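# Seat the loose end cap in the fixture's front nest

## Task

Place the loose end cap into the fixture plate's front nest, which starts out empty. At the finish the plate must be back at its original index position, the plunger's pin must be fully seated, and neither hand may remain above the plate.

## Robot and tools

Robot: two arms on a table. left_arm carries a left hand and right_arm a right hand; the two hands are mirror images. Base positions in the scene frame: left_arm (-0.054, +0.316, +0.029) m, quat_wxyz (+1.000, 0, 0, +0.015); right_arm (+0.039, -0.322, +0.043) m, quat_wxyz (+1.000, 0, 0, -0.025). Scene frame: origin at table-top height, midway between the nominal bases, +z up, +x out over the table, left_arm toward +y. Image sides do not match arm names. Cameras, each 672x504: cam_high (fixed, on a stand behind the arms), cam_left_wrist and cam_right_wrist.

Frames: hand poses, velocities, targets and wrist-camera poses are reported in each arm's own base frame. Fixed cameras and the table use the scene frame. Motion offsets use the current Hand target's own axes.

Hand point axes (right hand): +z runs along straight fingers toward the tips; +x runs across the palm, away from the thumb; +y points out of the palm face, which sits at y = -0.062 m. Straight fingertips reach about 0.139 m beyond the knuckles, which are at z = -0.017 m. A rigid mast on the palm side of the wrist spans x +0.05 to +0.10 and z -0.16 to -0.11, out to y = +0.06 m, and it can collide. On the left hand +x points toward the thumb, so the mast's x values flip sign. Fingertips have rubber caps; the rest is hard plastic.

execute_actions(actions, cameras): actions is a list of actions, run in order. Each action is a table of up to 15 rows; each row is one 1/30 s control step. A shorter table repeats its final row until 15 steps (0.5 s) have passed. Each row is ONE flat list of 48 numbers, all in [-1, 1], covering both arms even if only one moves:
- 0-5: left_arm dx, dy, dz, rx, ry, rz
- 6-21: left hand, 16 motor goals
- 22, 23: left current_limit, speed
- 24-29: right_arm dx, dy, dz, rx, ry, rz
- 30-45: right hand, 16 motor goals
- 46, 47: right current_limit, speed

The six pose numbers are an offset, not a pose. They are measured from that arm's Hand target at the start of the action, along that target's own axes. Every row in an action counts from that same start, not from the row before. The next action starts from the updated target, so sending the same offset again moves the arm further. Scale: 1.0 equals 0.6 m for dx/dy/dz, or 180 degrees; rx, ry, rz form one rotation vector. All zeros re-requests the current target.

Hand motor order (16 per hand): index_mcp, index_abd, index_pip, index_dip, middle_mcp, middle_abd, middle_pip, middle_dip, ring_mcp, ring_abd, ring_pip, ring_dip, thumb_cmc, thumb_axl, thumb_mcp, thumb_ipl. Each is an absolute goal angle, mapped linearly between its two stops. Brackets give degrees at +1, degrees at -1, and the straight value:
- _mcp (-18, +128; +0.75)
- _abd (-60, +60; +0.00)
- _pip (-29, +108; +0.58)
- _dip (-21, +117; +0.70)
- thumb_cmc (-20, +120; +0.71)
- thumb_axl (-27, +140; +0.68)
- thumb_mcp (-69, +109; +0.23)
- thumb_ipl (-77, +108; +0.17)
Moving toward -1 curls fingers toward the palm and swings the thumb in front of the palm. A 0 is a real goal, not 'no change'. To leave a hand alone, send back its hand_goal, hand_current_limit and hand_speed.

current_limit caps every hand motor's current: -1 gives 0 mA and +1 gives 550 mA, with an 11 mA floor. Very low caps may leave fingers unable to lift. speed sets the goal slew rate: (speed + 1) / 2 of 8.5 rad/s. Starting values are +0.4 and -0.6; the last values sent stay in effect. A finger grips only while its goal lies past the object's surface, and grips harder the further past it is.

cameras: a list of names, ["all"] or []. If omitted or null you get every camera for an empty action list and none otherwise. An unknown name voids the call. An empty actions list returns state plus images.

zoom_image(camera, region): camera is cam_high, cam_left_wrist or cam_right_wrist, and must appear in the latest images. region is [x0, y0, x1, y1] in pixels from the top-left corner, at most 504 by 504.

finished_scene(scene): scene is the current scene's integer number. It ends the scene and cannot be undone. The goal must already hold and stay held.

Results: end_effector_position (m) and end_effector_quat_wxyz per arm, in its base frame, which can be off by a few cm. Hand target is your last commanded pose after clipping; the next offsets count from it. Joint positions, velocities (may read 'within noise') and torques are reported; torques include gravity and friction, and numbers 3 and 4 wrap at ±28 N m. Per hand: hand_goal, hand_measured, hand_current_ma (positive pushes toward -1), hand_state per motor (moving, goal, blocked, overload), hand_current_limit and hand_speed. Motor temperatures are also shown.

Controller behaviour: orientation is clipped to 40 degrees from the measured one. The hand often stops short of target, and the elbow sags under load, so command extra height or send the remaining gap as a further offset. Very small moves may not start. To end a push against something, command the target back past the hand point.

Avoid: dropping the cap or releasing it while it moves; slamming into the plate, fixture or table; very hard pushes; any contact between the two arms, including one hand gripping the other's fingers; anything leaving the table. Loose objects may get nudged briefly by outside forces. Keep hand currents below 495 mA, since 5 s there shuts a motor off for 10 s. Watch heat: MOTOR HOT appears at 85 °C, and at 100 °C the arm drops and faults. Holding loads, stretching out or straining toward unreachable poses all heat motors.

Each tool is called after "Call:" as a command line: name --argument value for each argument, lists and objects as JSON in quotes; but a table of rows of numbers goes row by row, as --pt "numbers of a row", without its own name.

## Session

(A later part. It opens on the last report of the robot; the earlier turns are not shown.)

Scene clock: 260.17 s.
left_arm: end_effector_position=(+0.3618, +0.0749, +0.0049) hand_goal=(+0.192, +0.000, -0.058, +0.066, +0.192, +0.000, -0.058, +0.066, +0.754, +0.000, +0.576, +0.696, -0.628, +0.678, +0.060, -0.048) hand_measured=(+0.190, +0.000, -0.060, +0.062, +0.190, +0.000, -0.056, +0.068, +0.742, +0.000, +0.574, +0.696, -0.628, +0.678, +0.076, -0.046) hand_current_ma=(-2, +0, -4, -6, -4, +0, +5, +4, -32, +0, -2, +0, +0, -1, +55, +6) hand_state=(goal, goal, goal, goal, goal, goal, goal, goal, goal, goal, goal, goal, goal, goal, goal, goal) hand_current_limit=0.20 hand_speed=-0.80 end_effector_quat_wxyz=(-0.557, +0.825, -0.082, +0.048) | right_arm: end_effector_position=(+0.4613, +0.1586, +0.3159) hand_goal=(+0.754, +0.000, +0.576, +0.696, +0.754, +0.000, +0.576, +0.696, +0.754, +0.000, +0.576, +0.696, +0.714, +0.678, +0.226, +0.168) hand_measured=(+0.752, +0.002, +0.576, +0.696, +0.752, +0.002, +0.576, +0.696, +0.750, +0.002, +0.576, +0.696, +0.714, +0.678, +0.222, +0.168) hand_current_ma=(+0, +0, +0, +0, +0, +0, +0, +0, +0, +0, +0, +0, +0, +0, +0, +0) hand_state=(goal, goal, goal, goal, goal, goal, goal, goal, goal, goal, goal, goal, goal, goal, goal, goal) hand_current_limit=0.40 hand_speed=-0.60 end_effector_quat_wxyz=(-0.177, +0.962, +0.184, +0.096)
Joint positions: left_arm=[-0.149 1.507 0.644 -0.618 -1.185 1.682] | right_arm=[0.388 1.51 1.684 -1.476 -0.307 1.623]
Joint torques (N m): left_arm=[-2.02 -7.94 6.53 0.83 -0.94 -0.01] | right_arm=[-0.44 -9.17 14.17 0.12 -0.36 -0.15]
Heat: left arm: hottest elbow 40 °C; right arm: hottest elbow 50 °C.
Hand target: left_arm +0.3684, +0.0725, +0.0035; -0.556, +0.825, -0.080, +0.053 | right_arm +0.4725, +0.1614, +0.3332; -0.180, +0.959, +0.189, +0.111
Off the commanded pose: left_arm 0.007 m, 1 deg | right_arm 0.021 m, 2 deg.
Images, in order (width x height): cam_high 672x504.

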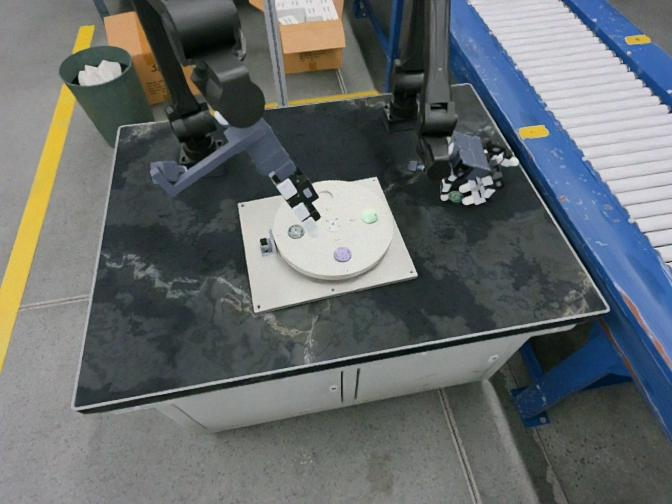

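Call:
execute_actions --actions '[[[0.01,0,0,0,0,0,0.192,0,-0.058,0.065,0.192,0,-0.058,0.065,0.754,0,0.576,0.696,-0.629,0.678,0.14,-0.049,0.2,-0.6,0,0,0,0,0,0,0.754,0,0.576,0.696,0.754,0,0.576,0.696,0.754,0,0.576,0.696,0.714,0.678,0.226,0.168,0.4,-0.6]]]' --cameras '["cam_high"]'

Call:
zoom_image --camera "cam_high" --region '[420, 160, 480, 220]'

Scene clock: 267.60 s.
left_arm: end_effector_position=(+0.3616, +0.0755, +0.0042) hand_goal=(+0.192, +0.000, -0.058, +0.066, +0.192, +0.000, -0.058, +0.066, +0.754, +0.000, +0.576, +0.696, -0.628, +0.678, +0.140, -0.048) hand_measured=(+0.188, +0.000, -0.064, +0.060, +0.188, +0.000, -0.060, +0.066, +0.742, +0.000, +0.574, +0.696, -0.628, +0.678, +0.138, -0.046) hand_current_ma=(-6, +0, -13, -13, -7, +0, -2, +0, -32, +0, -2, +0, +0, -1, -4, +2) hand_state=(goal, goal, goal, goal, goal, goal, goal, goal, goal, goal, goal, goal, goal, goal, goal, goal) hand_current_limit=0.20 hand_speed=-0.60 end_effector_quat_wxyz=(-0.559, +0.824, -0.082, +0.047) | right_arm: end_effector_position=(+0.4613, +0.1586, +0.3159) hand_goal=(+0.754, +0.000, +0.576, +0.696, +0.754, +0.000, +0.576, +0.696, +0.754, +0.000, +0.576, +0.696, +0.714, +0.678, +0.226, +0.168) hand_measured=(+0.752, +0.002, +0.576, +0.696, +0.752, +0.002, +0.576, +0.696, +0.750, +0.002, +0.576, +0.696, +0.714, +0.678, +0.222, +0.168) hand_current_ma=(+0, +0, +0, +0, +0, +0, +0, +0, +0, +0, +0, +0, +0, +0, +0, +0) hand_state=(goal, goal, goal, goal, goal, goal, goal, goal, goal, goal, goal, goal, goal, goal, goal, goal) hand_current_limit=0.40 hand_speed=-0.60 end_effector_quat_wxyz=(-0.177, +0.962, +0.184, +0.096)
Joint positions: left_arm=[-0.149 1.511 0.644 -0.618 -1.189 1.679] | right_arm=[0.388 1.51 1.684 -1.476 -0.307 1.623]
Joint torques (N m): left_arm=[-1.67 -7.36 7.76 0.57 -0.81 0.03] | right_arm=[-0.21 -9.35 14.22 0.23 -0.39 -0.16]
Heat: left arm: hottest elbow 40 °C; right arm: hottest elbow 50 °C.
Hand target: left_arm +0.3743, +0.0713, +0.0035; -0.556, +0.825, -0.080, +0.053 | right_arm +0.4725, +0.1614, +0.3332; -0.180, +0.959, +0.189, +0.111
Off the commanded pose: left_arm 0.013 m, 1 deg | right_arm 0.021 m, 2 deg.
Images, in order (width x height): cam_high 672x504.

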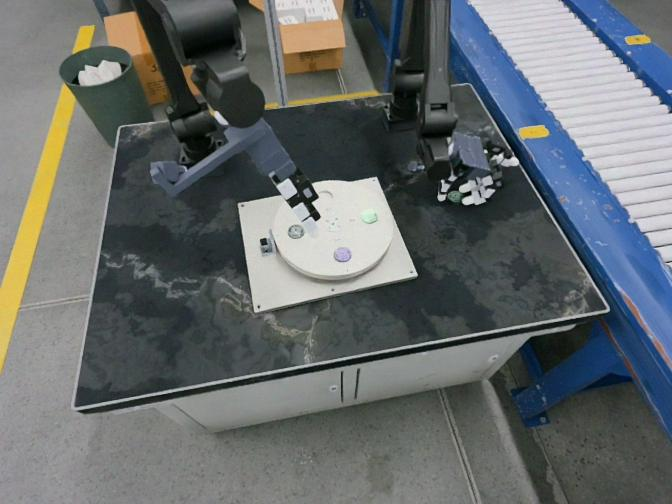

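Scaled by 8.400 from the camera's 672x504 image, which has a finer 960x720 frame.

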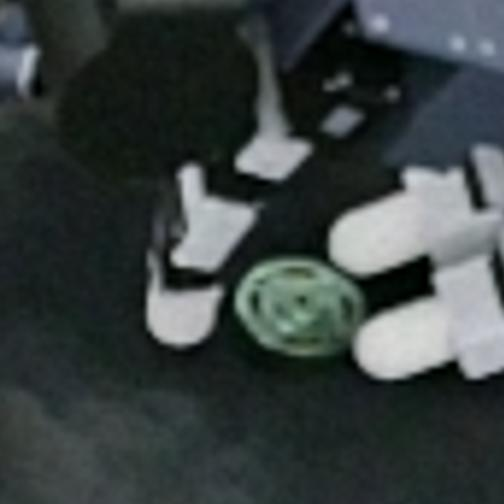

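Call:
execute_actions --actions '[[[0,-0.0247,-0.01,0,0,0,0.192,0,-0.058,0.065,0.192,0,-0.058,0.065,0.754,0,0.576,0.696,-0.629,0.678,0.14,-0.049,0.2,-0.6,0,0,0,0,0,0,0.754,0,0.576,0.696,0.754,0,0.576,0.696,0.754,0,0.576,0.696,0.714,0.678,0.226,0.168,0.4,-0.6]]]'

Scene clock: 271.40 s.
left_arm: end_effector_position=(+0.3566, +0.0758, +0.0053) hand_goal=(+0.192, +0.000, -0.058, +0.066, +0.192, +0.000, -0.058, +0.066, +0.754, +0.000, +0.576, +0.696, -0.628, +0.678, +0.140, -0.048) hand_measured=(+0.188, +0.004, -0.064, +0.060, +0.188, +0.000, -0.060, +0.066, +0.742, +0.000, +0.574, +0.696, -0.628, +0.678, +0.138, -0.046) hand_current_ma=(-6, +7, -11, -13, -7, +0, -2, +0, -32, +0, -2, +0, +0, -1, -4, +2) hand_state=(goal, goal, goal, goal, goal, goal, goal, goal, goal, goal, goal, goal, goal, goal, goal, goal) hand_current_limit=0.20 hand_speed=-0.60 end_effector_quat_wxyz=(-0.558, +0.824, -0.089, +0.037) | right_arm: end_effector_position=(+0.4613, +0.1586, +0.3159) hand_goal=(+0.754, +0.000, +0.576, +0.696, +0.754, +0.000, +0.576, +0.696, +0.754, +0.000, +0.576, +0.696, +0.714, +0.678, +0.226, +0.168) hand_measured=(+0.752, +0.002, +0.576, +0.696, +0.752, +0.002, +0.576, +0.696, +0.750, +0.002, +0.576, +0.696, +0.714, +0.678, +0.222, +0.168) hand_current_ma=(+0, +0, +0, +0, +0, +0, +0, +0, +0, +0, +0, +0, +0, +0, +0, +0) hand_state=(goal, goal, goal, goal, goal, goal, goal, goal, goal, goal, goal, goal, goal, goal, goal, goal) hand_current_limit=0.40 hand_speed=-0.60 end_effector_quat_wxyz=(-0.177, +0.962, +0.184, +0.096)
Joint positions: left_arm=[-0.149 1.506 0.648 -0.652 -1.186 1.678] | right_arm=[0.388 1.51 1.684 -1.476 -0.307 1.623]
Joint torques (N m): left_arm=[-1.55 -10.58 8.51 -0.23 -0.91 0.07] | right_arm=[-0.44 -8.88 14.19 0.23 -0.4 -0.14]
Heat: left arm: hottest elbow 40 °C; right arm: hottest elbow 50 °C.
Hand target: left_arm +0.3745, +0.0713, +0.0196; -0.556, +0.825, -0.080, +0.053 | right_arm +0.4725, +0.1614, +0.3332; -0.180, +0.959, +0.189, +0.111
Off the commanded pose: left_arm 0.023 m, 2 deg | right_arm 0.021 m, 2 deg.

Call:
execute_actions --actions '[[[-0.005,-0.034,-0.0135,0,0,0,0.192,0,-0.058,0.065,0.192,0,-0.058,0.065,0.754,0,0.576,0.696,-0.629,0.678,0.2,-0.049,0.2,-0.6,0,0,0,0,0,0,0.754,0,0.576,0.696,0.754,0,0.576,0.696,0.754,0,0.576,0.696,0.714,0.678,0.226,0.168,0.4,-0.6]]]'

Scene clock: 275.60 s.
left_arm: end_effector_position=(+0.3480, +0.0767, +0.0238) hand_goal=(+0.192, +0.000, -0.058, +0.066, +0.192, +0.000, -0.058, +0.066, +0.754, +0.000, +0.576, +0.696, -0.628, +0.678, +0.200, -0.048) hand_measured=(+0.188, +0.004, -0.060, +0.064, +0.188, +0.000, -0.060, +0.066, +0.742, +0.000, +0.574, +0.696, -0.628, +0.678, +0.196, -0.046) hand_current_ma=(-6, +5, -3, -5, -7, +0, -2, +0, -32, +0, -2, +0, +0, -1, -10, +2) hand_state=(goal, goal, goal, goal, goal, goal, goal, goal, goal, goal, goal, goal, goal, goal, goal, goal) hand_current_limit=0.20 hand_speed=-0.60 end_effector_quat_wxyz=(-0.557, +0.825, -0.092, +0.033) | right_arm: end_effector_position=(+0.4613, +0.1586, +0.3159) hand_goal=(+0.754, +0.000, +0.576, +0.696, +0.754, +0.000, +0.576, +0.696, +0.754, +0.000, +0.576, +0.696, +0.714, +0.678, +0.226, +0.168) hand_measured=(+0.752, +0.002, +0.576, +0.696, +0.752, +0.002, +0.576, +0.696, +0.750, +0.002, +0.576, +0.696, +0.714, +0.678, +0.222, +0.168) hand_current_ma=(+0, +0, +0, +0, +0, +0, +0, +0, +0, +0, +0, +0, +0, +0, +0, +0) hand_state=(goal, goal, goal, goal, goal, goal, goal, goal, goal, goal, goal, goal, goal, goal, goal, goal) hand_current_limit=0.40 hand_speed=-0.60 end_effector_quat_wxyz=(-0.177, +0.962, +0.184, +0.096)
Joint positions: left_arm=[-0.149 1.44 0.648 -0.727 -1.183 1.678] | right_arm=[0.388 1.51 1.684 -1.476 -0.307 1.623]
Joint torques (N m): left_arm=[-1.85 -9.88 10.11 -0.1 -1.02 0.08] | right_arm=[-0.79 -9.29 14.26 0.16 -0.42 -0.15]
Heat: left arm: hottest elbow 40 °C; right arm: hottest elbow 50 °C.
Hand target: left_arm +0.3717, +0.0721, +0.0416; -0.556, +0.825, -0.080, +0.053 | right_arm +0.4725, +0.1614, +0.3332; -0.180, +0.959, +0.189, +0.111
Off the commanded pose: left_arm 0.030 m, 3 deg | right_arm 0.021 m, 2 deg.

Call:
execute_actions --actions '[[[0.0277,-0.0403,-0.0472,0,0,0,0.192,0,-0.058,0.065,0.192,0,-0.058,0.065,0.754,0,0.576,0.696,-0.629,0.678,0.2,-0.049,0.2,-0.6,0,0,0,0,0,0,0.754,0,0.576,0.696,0.754,0,0.576,0.696,0.754,0,0.576,0.696,0.714,0.678,0.226,0.168,0.4,-0.6]],[[-0.0368,0.0375,0.0525,0,0,0,0.192,0,-0.058,0.065,0.192,0,-0.058,0.065,0.754,0,0.576,0.696,-0.629,0.678,0.2,-0.049,0.2,-0.6,0,0,0,0,0,0,0.754,0,0.576,0.696,0.754,0,0.576,0.696,0.754,0,0.576,0.696,0.714,0.678,0.226,0.168,0.4,-0.6]]]' --cameras '["cam_high"]'

Call:
zoom_image --camera "cam_high" --region '[420, 160, 480, 220]'

Scene clock: 289.60 s.
left_arm: end_effector_position=(+0.3707, +0.0738, +0.0445) hand_goal=(+0.192, +0.000, -0.058, +0.066, +0.192, +0.000, -0.058, +0.066, +0.754, +0.000, +0.576, +0.696, -0.628, +0.678, +0.200, -0.048) hand_measured=(+0.188, +0.002, -0.060, +0.064, +0.188, +0.000, -0.060, +0.066, +0.742, +0.000, +0.574, +0.696, -0.628, +0.678, +0.196, -0.046) hand_current_ma=(-6, +4, -2, -4, -7, +0, -2, +0, -32, +0, -2, +0, +0, -1, -8, +2) hand_state=(goal, goal, goal, goal, goal, goal, goal, goal, goal, goal, goal, goal, goal, goal, goal, goal) hand_current_limit=0.20 hand_speed=-0.60 end_effector_quat_wxyz=(-0.557, +0.825, -0.077, +0.056) | right_arm: end_effector_position=(+0.4613, +0.1586, +0.3159) hand_goal=(+0.754, +0.000, +0.576, +0.696, +0.754, +0.000, +0.576, +0.696, +0.754, +0.000, +0.576, +0.696, +0.714, +0.678, +0.226, +0.168) hand_measured=(+0.752, +0.002, +0.576, +0.696, +0.752, +0.002, +0.576, +0.696, +0.750, +0.002, +0.576, +0.696, +0.714, +0.678, +0.222, +0.168) hand_current_ma=(+0, +0, +0, +0, +0, +0, +0, +0, +0, +0, +0, +0, +0, +0, +0, +0) hand_state=(goal, goal, goal, goal, goal, goal, goal, goal, goal, goal, goal, goal, goal, goal, goal, goal) hand_current_limit=0.40 hand_speed=-0.60 end_effector_quat_wxyz=(-0.177, +0.962, +0.184, +0.096)
Joint positions: left_arm=[-0.148 1.421 0.695 -0.733 -1.185 1.684] | right_arm=[0.388 1.51 1.684 -1.476 -0.307 1.623]
Joint torques (N m): left_arm=[-0.73 -9.58 5.48 0.96 -0.96 0.19] | right_arm=[-0.56 -9.23 14.17 0.14 -0.39 -0.17]
Motor temperatures (°C): left_arm=[24 27 41 22 27 21] | right_arm=[23 24 51 22 22 21]
Heat: left arm: hottest elbow 41 °C; right arm: hottest elbow 51 °C.
Hand target: left_arm +0.3669, +0.0765, +0.0420; -0.556, +0.825, -0.080, +0.053 | right_arm +0.4725, +0.1614, +0.3332; -0.180, +0.959, +0.189, +0.111
Off the commanded pose: left_arm 0.005 m, 1 deg | right_arm 0.021 m, 2 deg.
Images, in order (width x height): cam_high 672x504.

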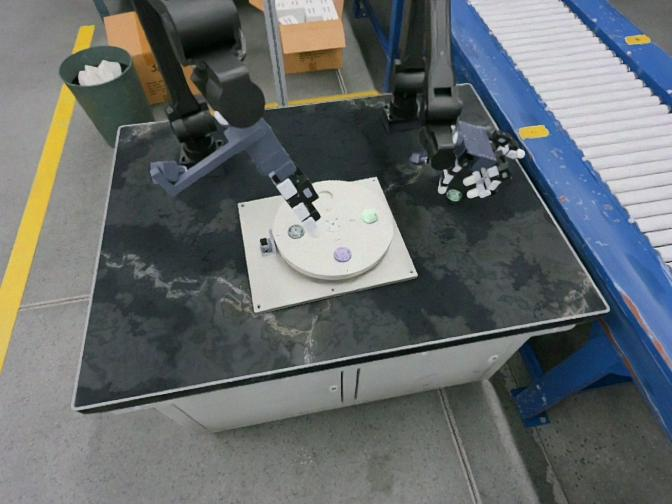

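Scaled by 8.400 from the camera's 672x504 image, which has a finer 960x720 frame.

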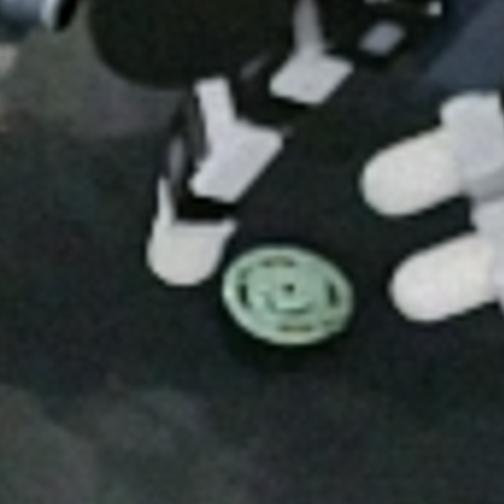

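Call:
execute_actions --actions '[[[-0.0093,0.0448,0.0227,0,0,0,0.192,0,-0.058,0.065,0.192,0,-0.058,0.065,0.754,0,0.576,0.696,-0.629,0.678,0.26,-0.049,0.2,-0.6,0,0,0,0,0,0,0.754,0,0.576,0.696,0.754,0,0.576,0.696,0.754,0,0.576,0.696,0.714,0.678,0.226,0.168,0.4,-0.6]]]' --cameras '["cam_high"]'

Call:
zoom_image --camera "cam_high" --region '[420, 160, 480, 220]'

Scene clock: 297.23 s.
left_arm: end_effector_position=(+0.3654, +0.0767, +0.0158) hand_goal=(+0.192, +0.000, -0.058, +0.066, +0.192, +0.000, -0.058, +0.066, +0.754, +0.000, +0.576, +0.696, -0.628, +0.678, +0.260, -0.048) hand_measured=(+0.188, +0.002, -0.060, +0.064, +0.188, +0.000, -0.060, +0.066, +0.742, +0.000, +0.574, +0.696, -0.628, +0.678, +0.256, -0.046) hand_current_ma=(-6, +4, -2, -4, -7, +0, -2, +0, -32, +0, -2, +0, +0, -1, -12, +2) hand_state=(goal, goal, goal, goal, goal, goal, goal, goal, goal, goal, goal, goal, goal, goal, goal, goal) hand_current_limit=0.20 hand_speed=-0.60 end_effector_quat_wxyz=(-0.556, +0.826, -0.077, +0.059) | right_arm: end_effector_position=(+0.4613, +0.1586, +0.3159) hand_goal=(+0.754, +0.000, +0.576, +0.696, +0.754, +0.000, +0.576, +0.696, +0.754, +0.000, +0.576, +0.696, +0.714, +0.678, +0.226, +0.168) hand_measured=(+0.752, +0.002, +0.576, +0.696, +0.752, +0.002, +0.576, +0.696, +0.750, +0.002, +0.576, +0.696, +0.714, +0.678, +0.222, +0.168) hand_current_ma=(+0, +0, +0, +0, +0, +0, +0, +0, +0, +0, +0, +0, +0, +0, +0, +0) hand_state=(goal, goal, goal, goal, goal, goal, goal, goal, goal, goal, goal, goal, goal, goal, goal, goal) hand_current_limit=0.40 hand_speed=-0.60 end_effector_quat_wxyz=(-0.177, +0.962, +0.184, +0.096)
Joint positions: left_arm=[-0.14 1.469 0.641 -0.599 -1.182 1.711] | right_arm=[0.388 1.51 1.684 -1.476 -0.307 1.623]
Joint torques (N m): left_arm=[-0.79 -9 5.24 0.92 -0.98 0.17] | right_arm=[-0.56 -9 14.11 0.18 -0.4 -0.14]
Heat: left arm: hottest elbow 41 °C; right arm: hottest elbow 51 °C.
Hand target: left_arm +0.3619, +0.0801, +0.0118; -0.556, +0.826, -0.080, +0.053 | right_arm +0.4725, +0.1614, +0.3332; -0.180, +0.959, +0.189, +0.111
Off the commanded pose: left_arm 0.006 m, 1 deg | right_arm 0.021 m, 2 deg.
Images, in order (width x height): cam_high 672x504.

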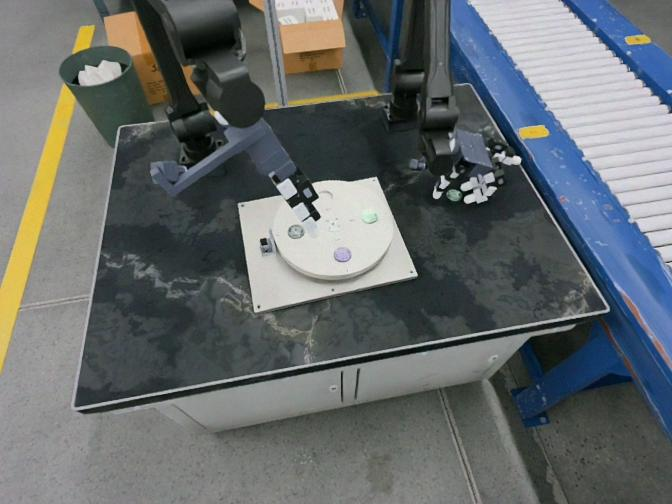

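Scaled by 8.400 from the camera's 672x504 image, which has a finer 960x720 frame.

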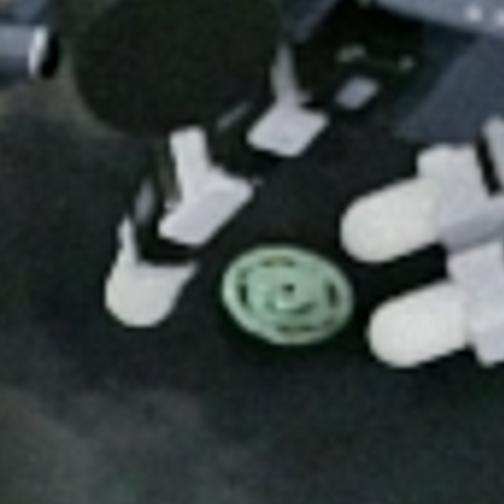

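Call:
execute_actions --actions '[[[-0.005,0.0113,0.0046,0,0,0,0.192,0,-0.058,0.065,0.192,0,-0.058,0.065,0.754,0,0.576,0.696,-0.629,0.678,0.26,-0.049,0.2,-0.6,0,0,0,0,0,0,0.754,0,0.576,0.696,0.754,0,0.576,0.696,0.754,0,0.576,0.696,0.714,0.678,0.226,0.168,0.4,-0.6]],[[0,0,0,0,0,0,0.192,0,-0.058,0.065,0.192,0,-0.058,0.065,0.754,0,0.576,0.696,-0.629,0.678,0.06,-0.049,0.2,-0.8,0,0,0,0,0,0,0.754,0,0.576,0.696,0.754,0,0.576,0.696,0.754,0,0.576,0.696,0.714,0.678,0.226,0.168,0.4,-0.6]]]' --cameras '["cam_high"]'

Call:
zoom_image --camera "cam_high" --region '[420, 160, 480, 220]'

Scene clock: 308.20 s.
left_arm: end_effector_position=(+0.3635, +0.0772, +0.0103) hand_goal=(+0.192, +0.000, -0.058, +0.066, +0.192, +0.000, -0.058, +0.066, +0.754, +0.000, +0.576, +0.696, -0.628, +0.678, +0.060, -0.048) hand_measured=(+0.188, +0.002, -0.060, +0.064, +0.188, +0.000, -0.060, +0.066, +0.742, +0.000, +0.574, +0.696, -0.628, +0.678, +0.064, -0.046) hand_current_ma=(-6, +4, -2, -4, -7, +0, -2, +0, -32, +0, -2, +0, +0, -1, +10, +2) hand_state=(goal, goal, goal, goal, goal, goal, goal, goal, goal, goal, goal, goal, goal, goal, goal, goal) hand_current_limit=0.20 hand_speed=-0.80 end_effector_quat_wxyz=(-0.556, +0.826, -0.075, +0.062) | right_arm: end_effector_position=(+0.4613, +0.1586, +0.3159) hand_goal=(+0.754, +0.000, +0.576, +0.696, +0.754, +0.000, +0.576, +0.696, +0.754, +0.000, +0.576, +0.696, +0.714, +0.678, +0.226, +0.168) hand_measured=(+0.752, +0.002, +0.576, +0.696, +0.752, +0.002, +0.576, +0.696, +0.750, +0.002, +0.576, +0.696, +0.714, +0.678, +0.222, +0.168) hand_current_ma=(+0, +0, +0, +0, +0, +0, +0, +0, +0, +0, +0, +0, +0, +0, +0, +0) hand_state=(goal, goal, goal, goal, goal, goal, goal, goal, goal, goal, goal, goal, goal, goal, goal, goal) hand_current_limit=0.40 hand_speed=-0.60 end_effector_quat_wxyz=(-0.177, +0.962, +0.184, +0.096)
Joint positions: left_arm=[-0.14 1.477 0.626 -0.569 -1.182 1.715] | right_arm=[0.388 1.51 1.684 -1.476 -0.307 1.623]
Joint torques (N m): left_arm=[-0.67 -8.59 5 0.99 -0.98 0.18] | right_arm=[-0.09 -9.11 14.2 0.2 -0.4 -0.17]
Heat: left arm: hottest elbow 40 °C; right arm: hottest elbow 52 °C.
Hand target: left_arm +0.3589, +0.0808, +0.0046; -0.556, +0.825, -0.080, +0.053 | right_arm +0.4725, +0.1614, +0.3332; -0.180, +0.959, +0.189, +0.111
Off the commanded pose: left_arm 0.008 m, 1 deg | right_arm 0.021 m, 2 deg.
Images, in order (width x height): cam_high 672x504.

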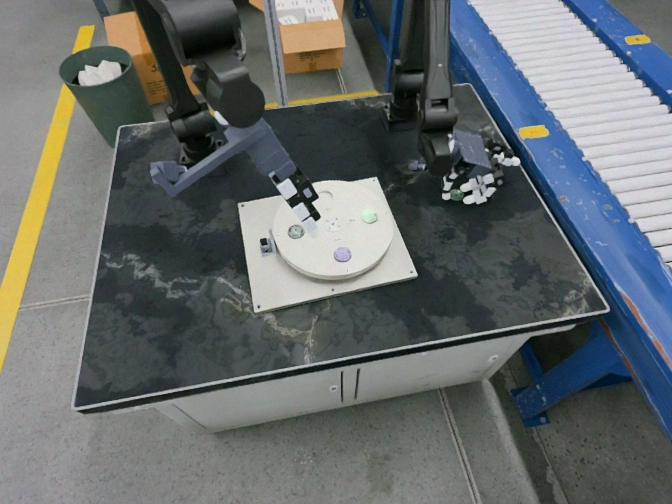

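Scaled by 8.400 from the camera's 672x504 image, which has a finer 960x720 frame.

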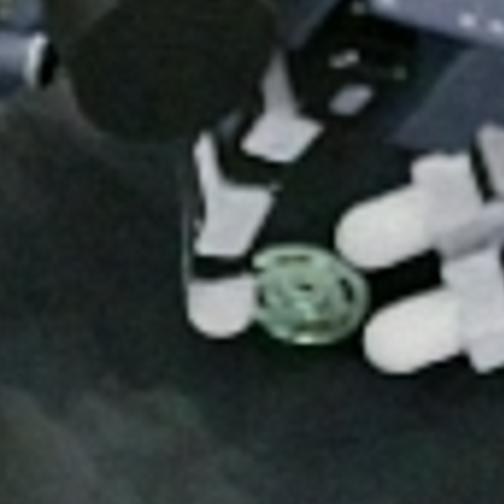

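Call:
execute_actions --actions '[[[0,0.0093,0.00375,0,0,0,0.192,0,-0.058,0.065,0.192,0,-0.058,0.065,0.754,0,0.576,0.696,-0.629,0.678,0.08,-0.049,0.2,-0.8,0,0,0,0,0,0,0.754,0,0.576,0.696,0.754,0,0.576,0.696,0.754,0,0.576,0.696,0.714,0.678,0.226,0.168,0.4,-0.6]]]'

Scene clock: 312.63 s.
left_arm: end_effector_position=(+0.3651, +0.0772, +0.0054) hand_goal=(+0.192, +0.000, -0.058, +0.066, +0.192, +0.000, -0.058, +0.066, +0.754, +0.000, +0.576, +0.696, -0.628, +0.678, +0.080, -0.048) hand_measured=(+0.188, +0.002, -0.060, +0.064, +0.188, +0.000, -0.062, +0.064, +0.742, +0.000, +0.574, +0.696, -0.628, +0.678, +0.078, -0.046) hand_current_ma=(-6, +4, -2, -4, -7, +0, -5, -3, -32, +0, -2, +0, +0, -1, -5, +2) hand_state=(goal, goal, goal, goal, goal, goal, goal, goal, goal, goal, goal, goal, goal, goal, goal, goal) hand_current_limit=0.20 hand_speed=-0.80 end_effector_quat_wxyz=(-0.556, +0.826, -0.074, +0.063) | right_arm: end_effector_position=(+0.4613, +0.1586, +0.3159) hand_goal=(+0.754, +0.000, +0.576, +0.696, +0.754, +0.000, +0.576, +0.696, +0.754, +0.000, +0.576, +0.696, +0.714, +0.678, +0.226, +0.168) hand_measured=(+0.752, +0.002, +0.576, +0.696, +0.752, +0.002, +0.576, +0.696, +0.750, +0.002, +0.576, +0.696, +0.714, +0.678, +0.222, +0.168) hand_current_ma=(+0, +0, +0, +0, +0, +0, +0, +0, +0, +0, +0, +0, +0, +0, +0, +0) hand_state=(goal, goal, goal, goal, goal, goal, goal, goal, goal, goal, goal, goal, goal, goal, goal, goal) hand_current_limit=0.40 hand_speed=-0.60 end_effector_quat_wxyz=(-0.177, +0.962, +0.184, +0.096)
Joint positions: left_arm=[-0.139 1.493 0.624 -0.547 -1.182 1.715] | right_arm=[0.388 1.51 1.684 -1.476 -0.307 1.623]
Joint torques (N m): left_arm=[-0.73 -8.41 4.6 1.13 -0.95 0.19] | right_arm=[-0.79 -8.53 14.13 0.18 -0.42 -0.12]
Heat: left arm: hottest elbow 39 °C; right arm: hottest elbow 52 °C.
Hand target: left_arm +0.3589, +0.0807, -0.0014; -0.556, +0.826, -0.080, +0.053 | right_arm +0.4725, +0.1614, +0.3332; -0.180, +0.959, +0.189, +0.111
Off the commanded pose: left_arm 0.010 m, 1 deg | right_arm 0.021 m, 2 deg.

Call:
execute_actions --actions '[[[0,0,0,0,0,0,0.14,0,-0.058,0.065,0.14,0,-0.058,0.065,0.754,0,0.576,0.696,-0.629,0.678,0.02,-0.049,0.2,-0.8,0,0,0,0,0,0,0.754,0,0.576,0.696,0.754,0,0.576,0.696,0.754,0,0.576,0.696,0.714,0.678,0.226,0.168,0.4,-0.6]],[[0,0,0,0,0,0,0.1,0,-0.058,0.065,0.1,0,-0.058,0.065,0.754,0,0.576,0.696,-0.629,0.678,-0.08,-0.07,0.2,-0.8,0,0,0,0,0,0,0.754,0,0.576,0.696,0.754,0,0.576,0.696,0.754,0,0.576,0.696,0.714,0.678,0.226,0.168,0.4,-0.6]]]' --cameras '["cam_high"]'

Call:
zoom_image --camera "cam_high" --region '[420, 160, 480, 220]'

Scene clock: 319.17 s.
left_arm: end_effector_position=(+0.3650, +0.0775, +0.0055) hand_goal=(+0.100, +0.000, -0.058, +0.066, +0.100, +0.000, -0.058, +0.066, +0.754, +0.000, +0.576, +0.696, -0.628, +0.678, -0.080, -0.070) hand_measured=(+0.122, +0.002, -0.054, +0.064, +0.160, -0.006, -0.048, +0.064, +0.742, +0.000, +0.574, +0.696, -0.614, +0.680, +0.056, -0.042) hand_current_ma=(+61, +4, +7, -2, +217, -12, +25, -2, -32, +0, -2, +0, +38, +7, +330, +119) hand_state=(blocked, goal, goal, goal, blocked, goal, goal, goal, goal, goal, goal, goal, goal, goal, blocked, blocked) hand_current_limit=0.20 hand_speed=-0.80 end_effector_quat_wxyz=(-0.556, +0.825, -0.074, +0.063) | right_arm: end_effector_position=(+0.4613, +0.1586, +0.3159) hand_goal=(+0.754, +0.000, +0.576, +0.696, +0.754, +0.000, +0.576, +0.696, +0.754, +0.000, +0.576, +0.696, +0.714, +0.678, +0.226, +0.168) hand_measured=(+0.752, +0.002, +0.576, +0.696, +0.752, +0.002, +0.576, +0.696, +0.750, +0.002, +0.576, +0.696, +0.714, +0.678, +0.222, +0.168) hand_current_ma=(+0, +0, +0, +0, +0, +0, +0, +0, +0, +0, +0, +0, +0, +0, +0, +0) hand_state=(goal, goal, goal, goal, goal, goal, goal, goal, goal, goal, goal, goal, goal, goal, goal, goal) hand_current_limit=0.40 hand_speed=-0.60 end_effector_quat_wxyz=(-0.177, +0.962, +0.184, +0.096)
Joint positions: left_arm=[-0.139 1.493 0.624 -0.547 -1.184 1.715] | right_arm=[0.388 1.51 1.684 -1.476 -0.307 1.623]
Joint torques (N m): left_arm=[-0.91 -8.47 4.71 1.02 -0.92 0.2] | right_arm=[-0.26 -8.82 14.19 0.27 -0.39 -0.15]
Heat: left arm: hottest elbow 39 °C; right arm: hottest elbow 52 °C.
Hand target: left_arm +0.3589, +0.0807, -0.0014; -0.556, +0.826, -0.080, +0.053 | right_arm +0.4725, +0.1614, +0.3332; -0.180, +0.959, +0.189, +0.111
Off the commanded pose: left_arm 0.010 m, 1 deg | right_arm 0.021 m, 2 deg.
Images, in order (width x height): cam_high 672x504.

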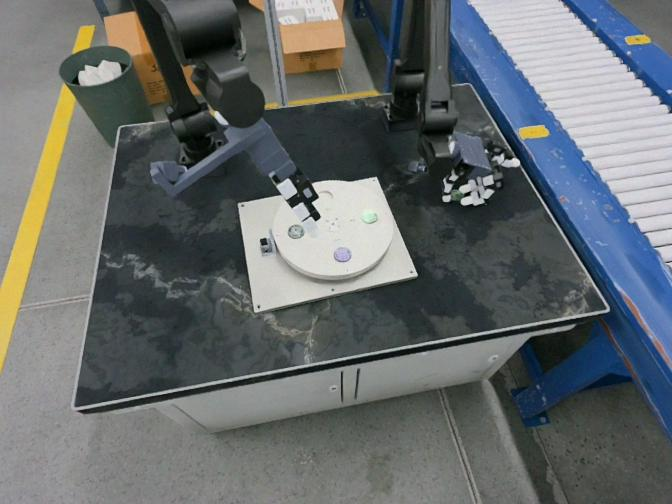

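Scaled by 8.400 from the camera's 672x504 image, which has a finer 960x720 frame.

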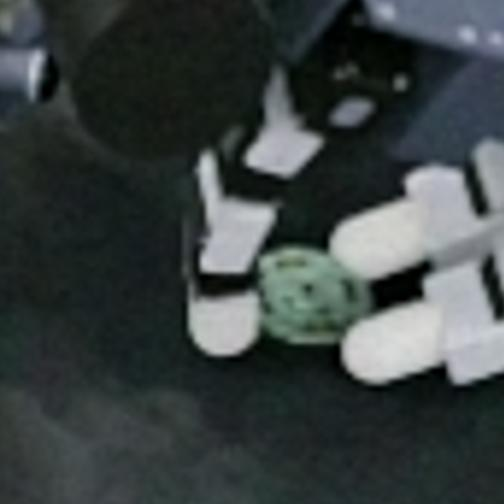

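Call:
execute_actions --actions '[[[0,0,0,0,0,0,0.075,0,-0.058,0.065,0.1,0,-0.058,0.065,0.754,0,0.576,0.696,-0.629,0.678,-0.15,-0.09,0.2,-0.8,0,0,0,0,0,0,0.754,0,0.576,0.696,0.754,0,0.576,0.696,0.754,0,0.576,0.696,0.714,0.678,0.226,0.168,0.4,-0.6]],[[0,-0.062,-0.025,0,0,0,0.075,0,-0.058,0.065,0.1,0,-0.058,0.065,0.754,0,0.576,0.696,-0.629,0.678,-0.15,-0.09,0.2,-0.8,0,0,0,0,0,0,0.754,0,0.576,0.696,0.754,0,0.576,0.696,0.754,0,0.576,0.696,0.714,0.678,0.226,0.168,0.4,-0.6]],[[0,-0.062,-0.025,0,0,0,0.075,0,-0.058,0.065,0.1,0,-0.058,0.065,0.754,0,0.576,0.696,-0.629,0.678,-0.15,-0.09,0.2,-0.8,0,0,0,0,0,0,0.754,0,0.576,0.696,0.754,0,0.576,0.696,0.754,0,0.576,0.696,0.714,0.678,0.226,0.168,0.4,-0.6]]]' --cameras '["cam_high"]'

Call:
zoom_image --camera "cam_high" --region '[420, 140, 500, 220]'

Scene clock: 325.77 s.
left_arm: end_effector_position=(+0.3376, +0.0819, +0.0596) hand_goal=(+0.076, +0.000, -0.058, +0.066, +0.100, +0.000, -0.058, +0.066, +0.754, +0.000, +0.576, +0.696, -0.628, +0.678, -0.150, -0.090) hand_measured=(+0.114, +0.006, -0.048, +0.068, +0.156, -0.010, -0.040, +0.070, +0.742, +0.000, +0.574, +0.696, -0.614, +0.680, +0.056, -0.044) hand_current_ma=(+123, +10, +23, +4, +198, -20, +49, +9, -32, +0, -2, +0, +38, +7, +330, +211) hand_state=(blocked, goal, goal, goal, blocked, goal, goal, goal, goal, goal, goal, goal, goal, goal, blocked, blocked) hand_current_limit=0.20 hand_speed=-0.80 end_effector_quat_wxyz=(-0.556, +0.825, -0.095, +0.036) | right_arm: end_effector_position=(+0.4613, +0.1586, +0.3159) hand_goal=(+0.754, +0.000, +0.576, +0.696, +0.754, +0.000, +0.576, +0.696, +0.754, +0.000, +0.576, +0.696, +0.714, +0.678, +0.226, +0.168) hand_measured=(+0.752, +0.002, +0.576, +0.696, +0.752, +0.002, +0.576, +0.696, +0.750, +0.002, +0.576, +0.696, +0.714, +0.678, +0.222, +0.168) hand_current_ma=(+0, +0, +0, +0, +0, +0, +0, +0, +0, +0, +0, +0, +0, +0, +0, +0) hand_state=(goal, goal, goal, goal, goal, goal, goal, goal, goal, goal, goal, goal, goal, goal, goal, goal) hand_current_limit=0.40 hand_speed=-0.60 end_effector_quat_wxyz=(-0.177, +0.962, +0.184, +0.096)
Joint positions: left_arm=[-0.135 1.312 0.648 -0.799 -1.179 1.738] | right_arm=[0.388 1.51 1.684 -1.476 -0.307 1.623]
Joint torques (N m): left_arm=[-1.26 -8.35 10.97 0.03 -1.07 0.05] | right_arm=[-0.44 -8.94 14.09 0.2 -0.39 -0.15]
Heat: left arm: hottest elbow 39 °C; right arm: hottest elbow 52 °C.
Hand target: left_arm +0.3590, +0.0808, +0.0788; -0.556, +0.825, -0.080, +0.053 | right_arm +0.4725, +0.1614, +0.3332; -0.180, +0.959, +0.189, +0.111
Off the commanded pose: left_arm 0.029 m, 3 deg | right_arm 0.021 m, 2 deg.
Images, in order (width x height): cam_high 672x504.

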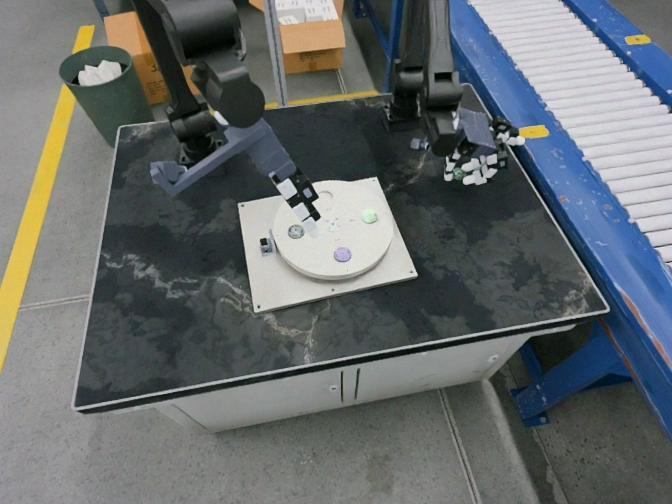

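Scaled by 6.300 from the camera's 672x504 image, which has a finer 960x720 frame.

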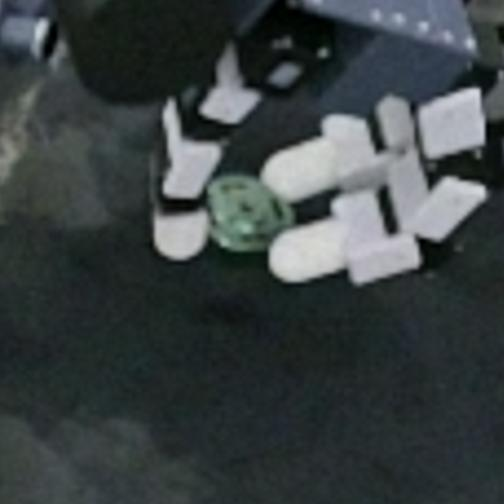

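Call:
execute_actions --actions '[[[0,-0.093,-0.0375,0,0,0,0.075,0,-0.058,0.065,0.1,0,-0.058,0.065,0.754,0,0.576,0.696,-0.629,0.678,-0.15,-0.09,0.2,-0.8,0,0,0,0,0,0,0.754,0,0.576,0.696,0.754,0,0.576,0.696,0.754,0,0.576,0.696,0.714,0.678,0.226,0.168,0.4,-0.6]],[[0.086,0.0478,-0.1182,0,0.0664,0.0269,0.075,0,-0.058,0.065,0.1,0,-0.058,0.065,0.754,0,0.576,0.696,-0.629,0.678,-0.15,-0.09,0.2,-0.8,0,0,0,0,0,0,0.754,0,0.576,0.696,0.754,0,0.576,0.696,0.754,0,0.576,0.696,0.714,0.678,0.226,0.168,0.4,-0.6]],[[0.0863,0.052,-0.1285,0,0.0664,0.0269,0.075,0,-0.058,0.065,0.1,0,-0.058,0.065,0.754,0,0.576,0.696,-0.629,0.678,-0.15,-0.09,0.2,-0.8,0,0,0,0,0,0,0.754,0,0.576,0.696,0.754,0,0.576,0.696,0.754,0,0.576,0.696,0.714,0.678,0.226,0.168,0.4,-0.6]]]' --cameras '["cam_high"]'

Scene clock: 348.10 s.
left_arm: end_effector_position=(+0.3857, -0.0911, +0.1194) hand_goal=(+0.076, +0.000, -0.058, +0.066, +0.100, +0.000, -0.058, +0.066, +0.754, +0.000, +0.576, +0.696, -0.628, +0.678, -0.150, -0.090) hand_measured=(+0.112, +0.006, -0.046, +0.068, +0.154, -0.012, -0.038, +0.070, +0.742, +0.000, +0.574, +0.696, -0.614, +0.680, +0.056, -0.044) hand_current_ma=(+119, +11, +26, +5, +192, -22, +54, +10, -32, +0, -2, +0, +38, +7, +330, +207) hand_state=(blocked, goal, goal, goal, blocked, goal, blocked, goal, goal, goal, goal, goal, goal, goal, blocked, blocked) hand_current_limit=0.20 hand_speed=-0.80 end_effector_quat_wxyz=(-0.533, +0.784, -0.276, +0.156) | right_arm: end_effector_position=(+0.4613, +0.1586, +0.3159) hand_goal=(+0.754, +0.000, +0.576, +0.696, +0.754, +0.000, +0.576, +0.696, +0.754, +0.000, +0.576, +0.696, +0.714, +0.678, +0.226, +0.168) hand_measured=(+0.752, +0.002, +0.576, +0.696, +0.752, +0.002, +0.576, +0.696, +0.750, +0.002, +0.576, +0.696, +0.714, +0.678, +0.222, +0.168) hand_current_ma=(+0, +0, +0, +0, +0, +0, +0, +0, +0, +0, +0, +0, +0, +0, +0, +0) hand_state=(goal, goal, goal, goal, goal, goal, goal, goal, goal, goal, goal, goal, goal, goal, goal, goal) hand_current_limit=0.40 hand_speed=-0.60 end_effector_quat_wxyz=(-0.177, +0.962, +0.184, +0.096)
Joint positions: left_arm=[-0.554 1.332 0.853 -0.927 -1.172 1.803] | right_arm=[0.388 1.51 1.684 -1.476 -0.307 1.623]
Joint torques (N m): left_arm=[-0.91 -9 12.41 1.16 -1.09 0.18] | right_arm=[-0.15 -8.88 14.2 0.16 -0.4 -0.12]
Heat: left arm: hottest elbow 43 °C; right arm: hottest elbow 53 °C.
Hand target: left_arm +0.4087, -0.1011, +0.1390; -0.530, +0.787, -0.262, +0.176 | right_arm +0.4725, +0.1614, +0.3332; -0.180, +0.959, +0.189, +0.111
Off the commanded pose: left_arm 0.032 m, 3 deg | right_arm 0.021 m, 2 deg.
Images, in order (width x height): cam_high 672x504.

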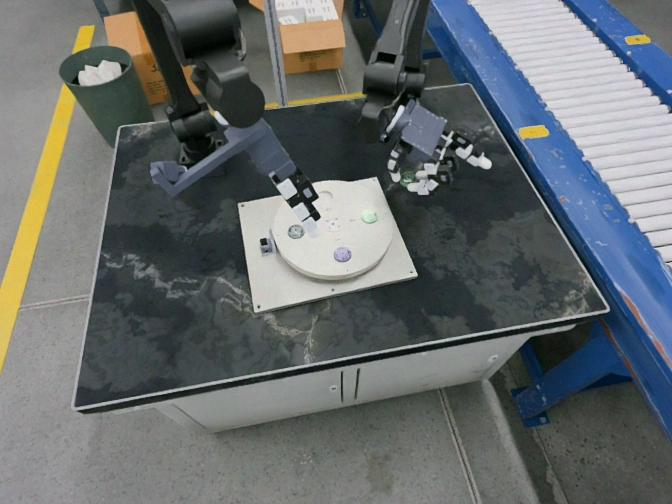

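Call:
execute_actions --actions '[[[0.0882,0.0403,-0.1443,0,0.0664,0.0269,0.075,0,-0.058,0.065,0.1,0,-0.058,0.065,0.754,0,0.576,0.696,-0.629,0.678,-0.15,-0.09,0.2,-0.8,0,0,0,0,0,0,0.754,0,0.576,0.696,0.754,0,0.576,0.696,0.754,0,0.576,0.696,0.714,0.678,0.226,0.168,0.4,-0.6]],[[0.0907,0.0597,-0.1475,0,0.0664,0.0269,0.075,0,-0.058,0.065,0.1,0,-0.058,0.065,0.754,0,0.576,0.696,-0.629,0.678,-0.15,-0.09,0.2,-0.8,0,0,0,0,0,0,0.754,0,0.576,0.696,0.754,0,0.576,0.696,0.754,0,0.576,0.696,0.714,0.678,0.226,0.168,0.4,-0.6]]]' --cameras '["cam_high","cam_right_wrist"]'

Call:
zoom_image --camera "cam_high" --region '[290, 140, 374, 224]'

Call:
zoom_image --camera "cam_right_wrist" --region '[380, 120, 520, 230]'

Scene clock: 355.87 s.
left_arm: end_effector_position=(+0.3438, -0.2878, +0.1288) hand_goal=(+0.076, +0.000, -0.058, +0.066, +0.100, +0.000, -0.058, +0.066, +0.754, +0.000, +0.576, +0.696, -0.628, +0.678, -0.150, -0.090) hand_measured=(+0.112, +0.006, -0.046, +0.068, +0.154, -0.012, -0.038, +0.070, +0.742, +0.000, +0.574, +0.696, -0.614, +0.680, +0.056, -0.044) hand_current_ma=(+118, +11, +26, +5, +191, -23, +56, +10, -32, +0, -2, +0, +38, +7, +330, +207) hand_state=(blocked, goal, goal, goal, blocked, goal, blocked, goal, goal, goal, goal, goal, goal, goal, blocked, blocked) hand_current_limit=0.20 hand_speed=-0.80 end_effector_quat_wxyz=(-0.485, +0.704, -0.443, +0.270) | right_arm: end_effector_position=(+0.4613, +0.1586, +0.3159) hand_goal=(+0.754, +0.000, +0.576, +0.696, +0.754, +0.000, +0.576, +0.696, +0.754, +0.000, +0.576, +0.696, +0.714, +0.678, +0.226, +0.168) hand_measured=(+0.752, +0.002, +0.576, +0.696, +0.752, +0.002, +0.576, +0.696, +0.750, +0.002, +0.576, +0.696, +0.714, +0.678, +0.222, +0.168) hand_current_ma=(+0, +0, +0, +0, +0, +0, +0, +0, +0, +0, +0, +0, +0, +0, +0, +0) hand_state=(goal, goal, goal, goal, goal, goal, goal, goal, goal, goal, goal, goal, goal, goal, goal, goal) hand_current_limit=0.40 hand_speed=-0.60 end_effector_quat_wxyz=(-0.177, +0.962, +0.184, +0.096)
Joint positions: left_arm=[-0.979 1.445 0.991 -0.9 -1.167 1.859] | right_arm=[0.388 1.51 1.684 -1.476 -0.307 1.623]
Joint torques (N m): left_arm=[-0.85 -10.81 12.75 1.13 -1.07 0.19] | right_arm=[-0.56 -9.35 14.05 0.27 -0.38 -0.14]
Heat: left arm: hottest elbow 44 °C; right arm: hottest elbow 53 °C.
Hand target: left_arm +0.3600, -0.3075, +0.1491; -0.477, +0.709, -0.431, +0.290 | right_arm +0.4725, +0.1614, +0.3332; -0.180, +0.959, +0.189, +0.111
Off the commanded pose: left_arm 0.033 m, 3 deg | right_arm 0.021 m, 2 deg.
Images, in order (width x height): cam_high 672x504, cam_right_wrist 672x504.

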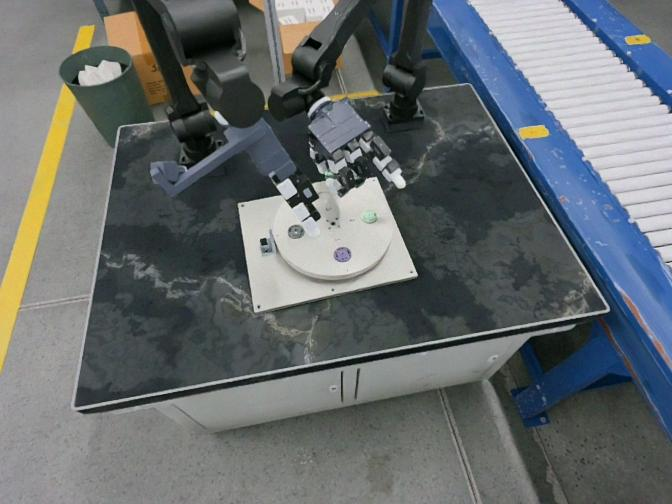

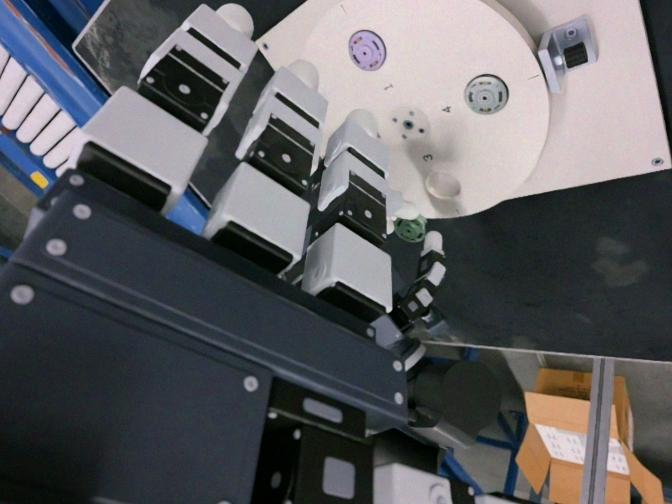

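Scaled by 6.000 from the camera's 672x504 image, which has a finer 960x720 frame.

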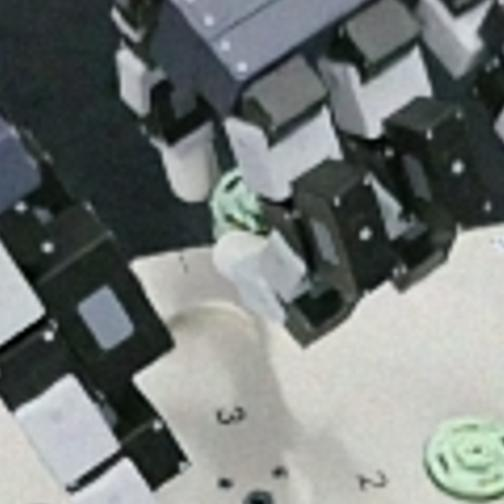

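Scaled by 3.600 from the camera's 672x504 image, which has a finer 960x720 frame.

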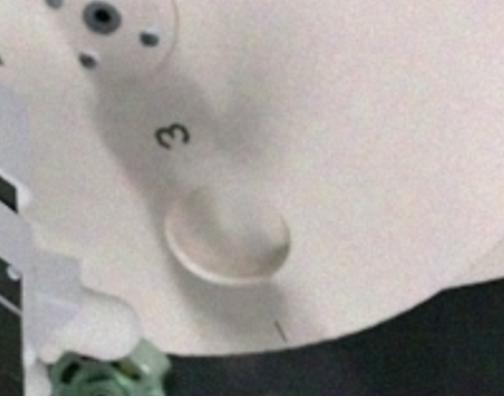

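Call:
execute_actions --actions '[[[0.0295,0.0541,-0.0047,0,0,0,0.075,0,-0.058,0.065,0.1,0,-0.058,0.065,0.754,0,0.576,0.696,-0.629,0.678,-0.15,-0.09,0.2,-0.8,0,0,0,0,0,0,0.754,0,0.576,0.696,0.754,0,0.576,0.696,0.754,0,0.576,0.696,0.714,0.678,0.226,0.168,0.4,-0.6]],[[-0.0398,0.0385,0.0381,0,0,0,0.075,0,-0.058,0.065,0.1,0,-0.058,0.065,0.754,0,0.576,0.696,-0.629,0.678,-0.15,-0.09,0.2,-0.8,0,0,0,0,0,0,0.754,0,0.576,0.696,0.754,0,0.576,0.696,0.754,0,0.576,0.696,0.714,0.678,0.226,0.168,0.4,-0.6]]]' --cameras '["cam_high","cam_right_wrist"]'

Call:
zoom_image --camera "cam_high" --region '[290, 150, 374, 234]'

Call:
zoom_image --camera "cam_right_wrist" --region '[380, 120, 520, 240]'

Scene clock: 375.87 s.
left_arm: end_effector_position=(+0.3542, -0.3059, +0.0845) hand_goal=(+0.076, +0.000, -0.058, +0.066, +0.100, +0.000, -0.058, +0.066, +0.754, +0.000, +0.576, +0.696, -0.628, +0.678, -0.150, -0.090) hand_measured=(+0.112, +0.006, -0.046, +0.068, +0.154, -0.012, -0.038, +0.070, +0.742, +0.000, +0.574, +0.696, -0.614, +0.680, +0.056, -0.044) hand_current_ma=(+118, +11, +26, +5, +191, -23, +56, +10, -32, +0, -2, +0, +38, +7, +330, +207) hand_state=(blocked, goal, goal, goal, blocked, goal, blocked, goal, goal, goal, goal, goal, goal, goal, blocked, blocked) hand_current_limit=0.20 hand_speed=-0.80 end_effector_quat_wxyz=(-0.479, +0.708, -0.433, +0.285) | right_arm: end_effector_position=(+0.4613, +0.1586, +0.3159) hand_goal=(+0.754, +0.000, +0.576, +0.696, +0.754, +0.000, +0.576, +0.696, +0.754, +0.000, +0.576, +0.696, +0.714, +0.678, +0.226, +0.168) hand_measured=(+0.752, +0.002, +0.576, +0.696, +0.752, +0.002, +0.576, +0.696, +0.750, +0.002, +0.576, +0.696, +0.714, +0.678, +0.222, +0.168) hand_current_ma=(+0, +0, +0, +0, +0, +0, +0, +0, +0, +0, +0, +0, +0, +0, +0, +0) hand_state=(goal, goal, goal, goal, goal, goal, goal, goal, goal, goal, goal, goal, goal, goal, goal, goal) hand_current_limit=0.40 hand_speed=-0.60 end_effector_quat_wxyz=(-0.177, +0.962, +0.184, +0.096)
Joint positions: left_arm=[-0.983 1.543 0.961 -0.744 -1.171 1.849] | right_arm=[0.388 1.51 1.684 -1.476 -0.307 1.623]
Joint torques (N m): left_arm=[-1.03 -14.39 6.54 1.25 -0.95 0.2] | right_arm=[-0.62 -8.82 14.27 0.14 -0.38 -0.14]
Motor temperatures (°C): left_arm=[24 27 48 22 29 22] | right_arm=[23 24 53 22 22 21]
Heat: left arm: hottest elbow 48 °C; right arm: hottest elbow 53 °C.
Hand target: left_arm +0.3551, -0.3032, +0.0902; -0.477, +0.709, -0.431, +0.290 | right_arm +0.4725, +0.1614, +0.3332; -0.180, +0.959, +0.189, +0.111
Off the commanded pose: left_arm 0.006 m, 1 deg | right_arm 0.021 m, 2 deg.
Images, in order (width x height): cam_high 672x504, cam_right_wrist 672x504.

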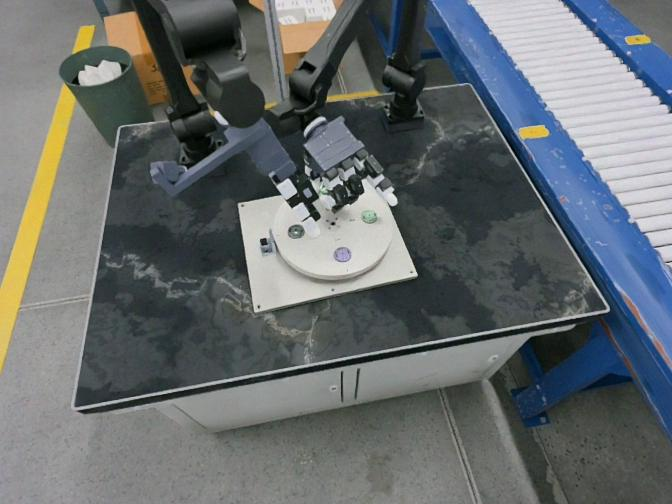

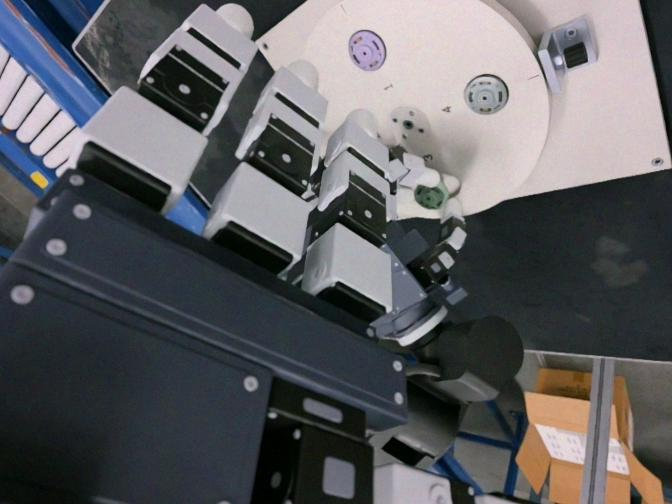

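Scaled by 6.000 from the camera's 672x504 image, which has a finer 960x720 frame.

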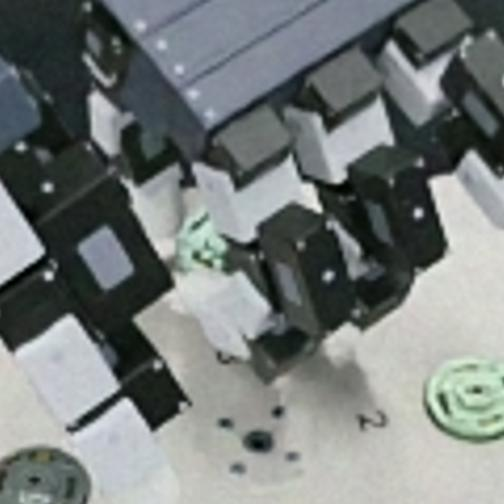

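Scaled by 3.600 from the camera's 672x504 image, which has a finer 960x720 frame.

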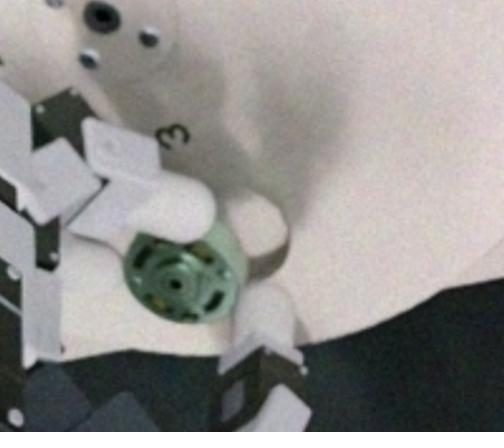

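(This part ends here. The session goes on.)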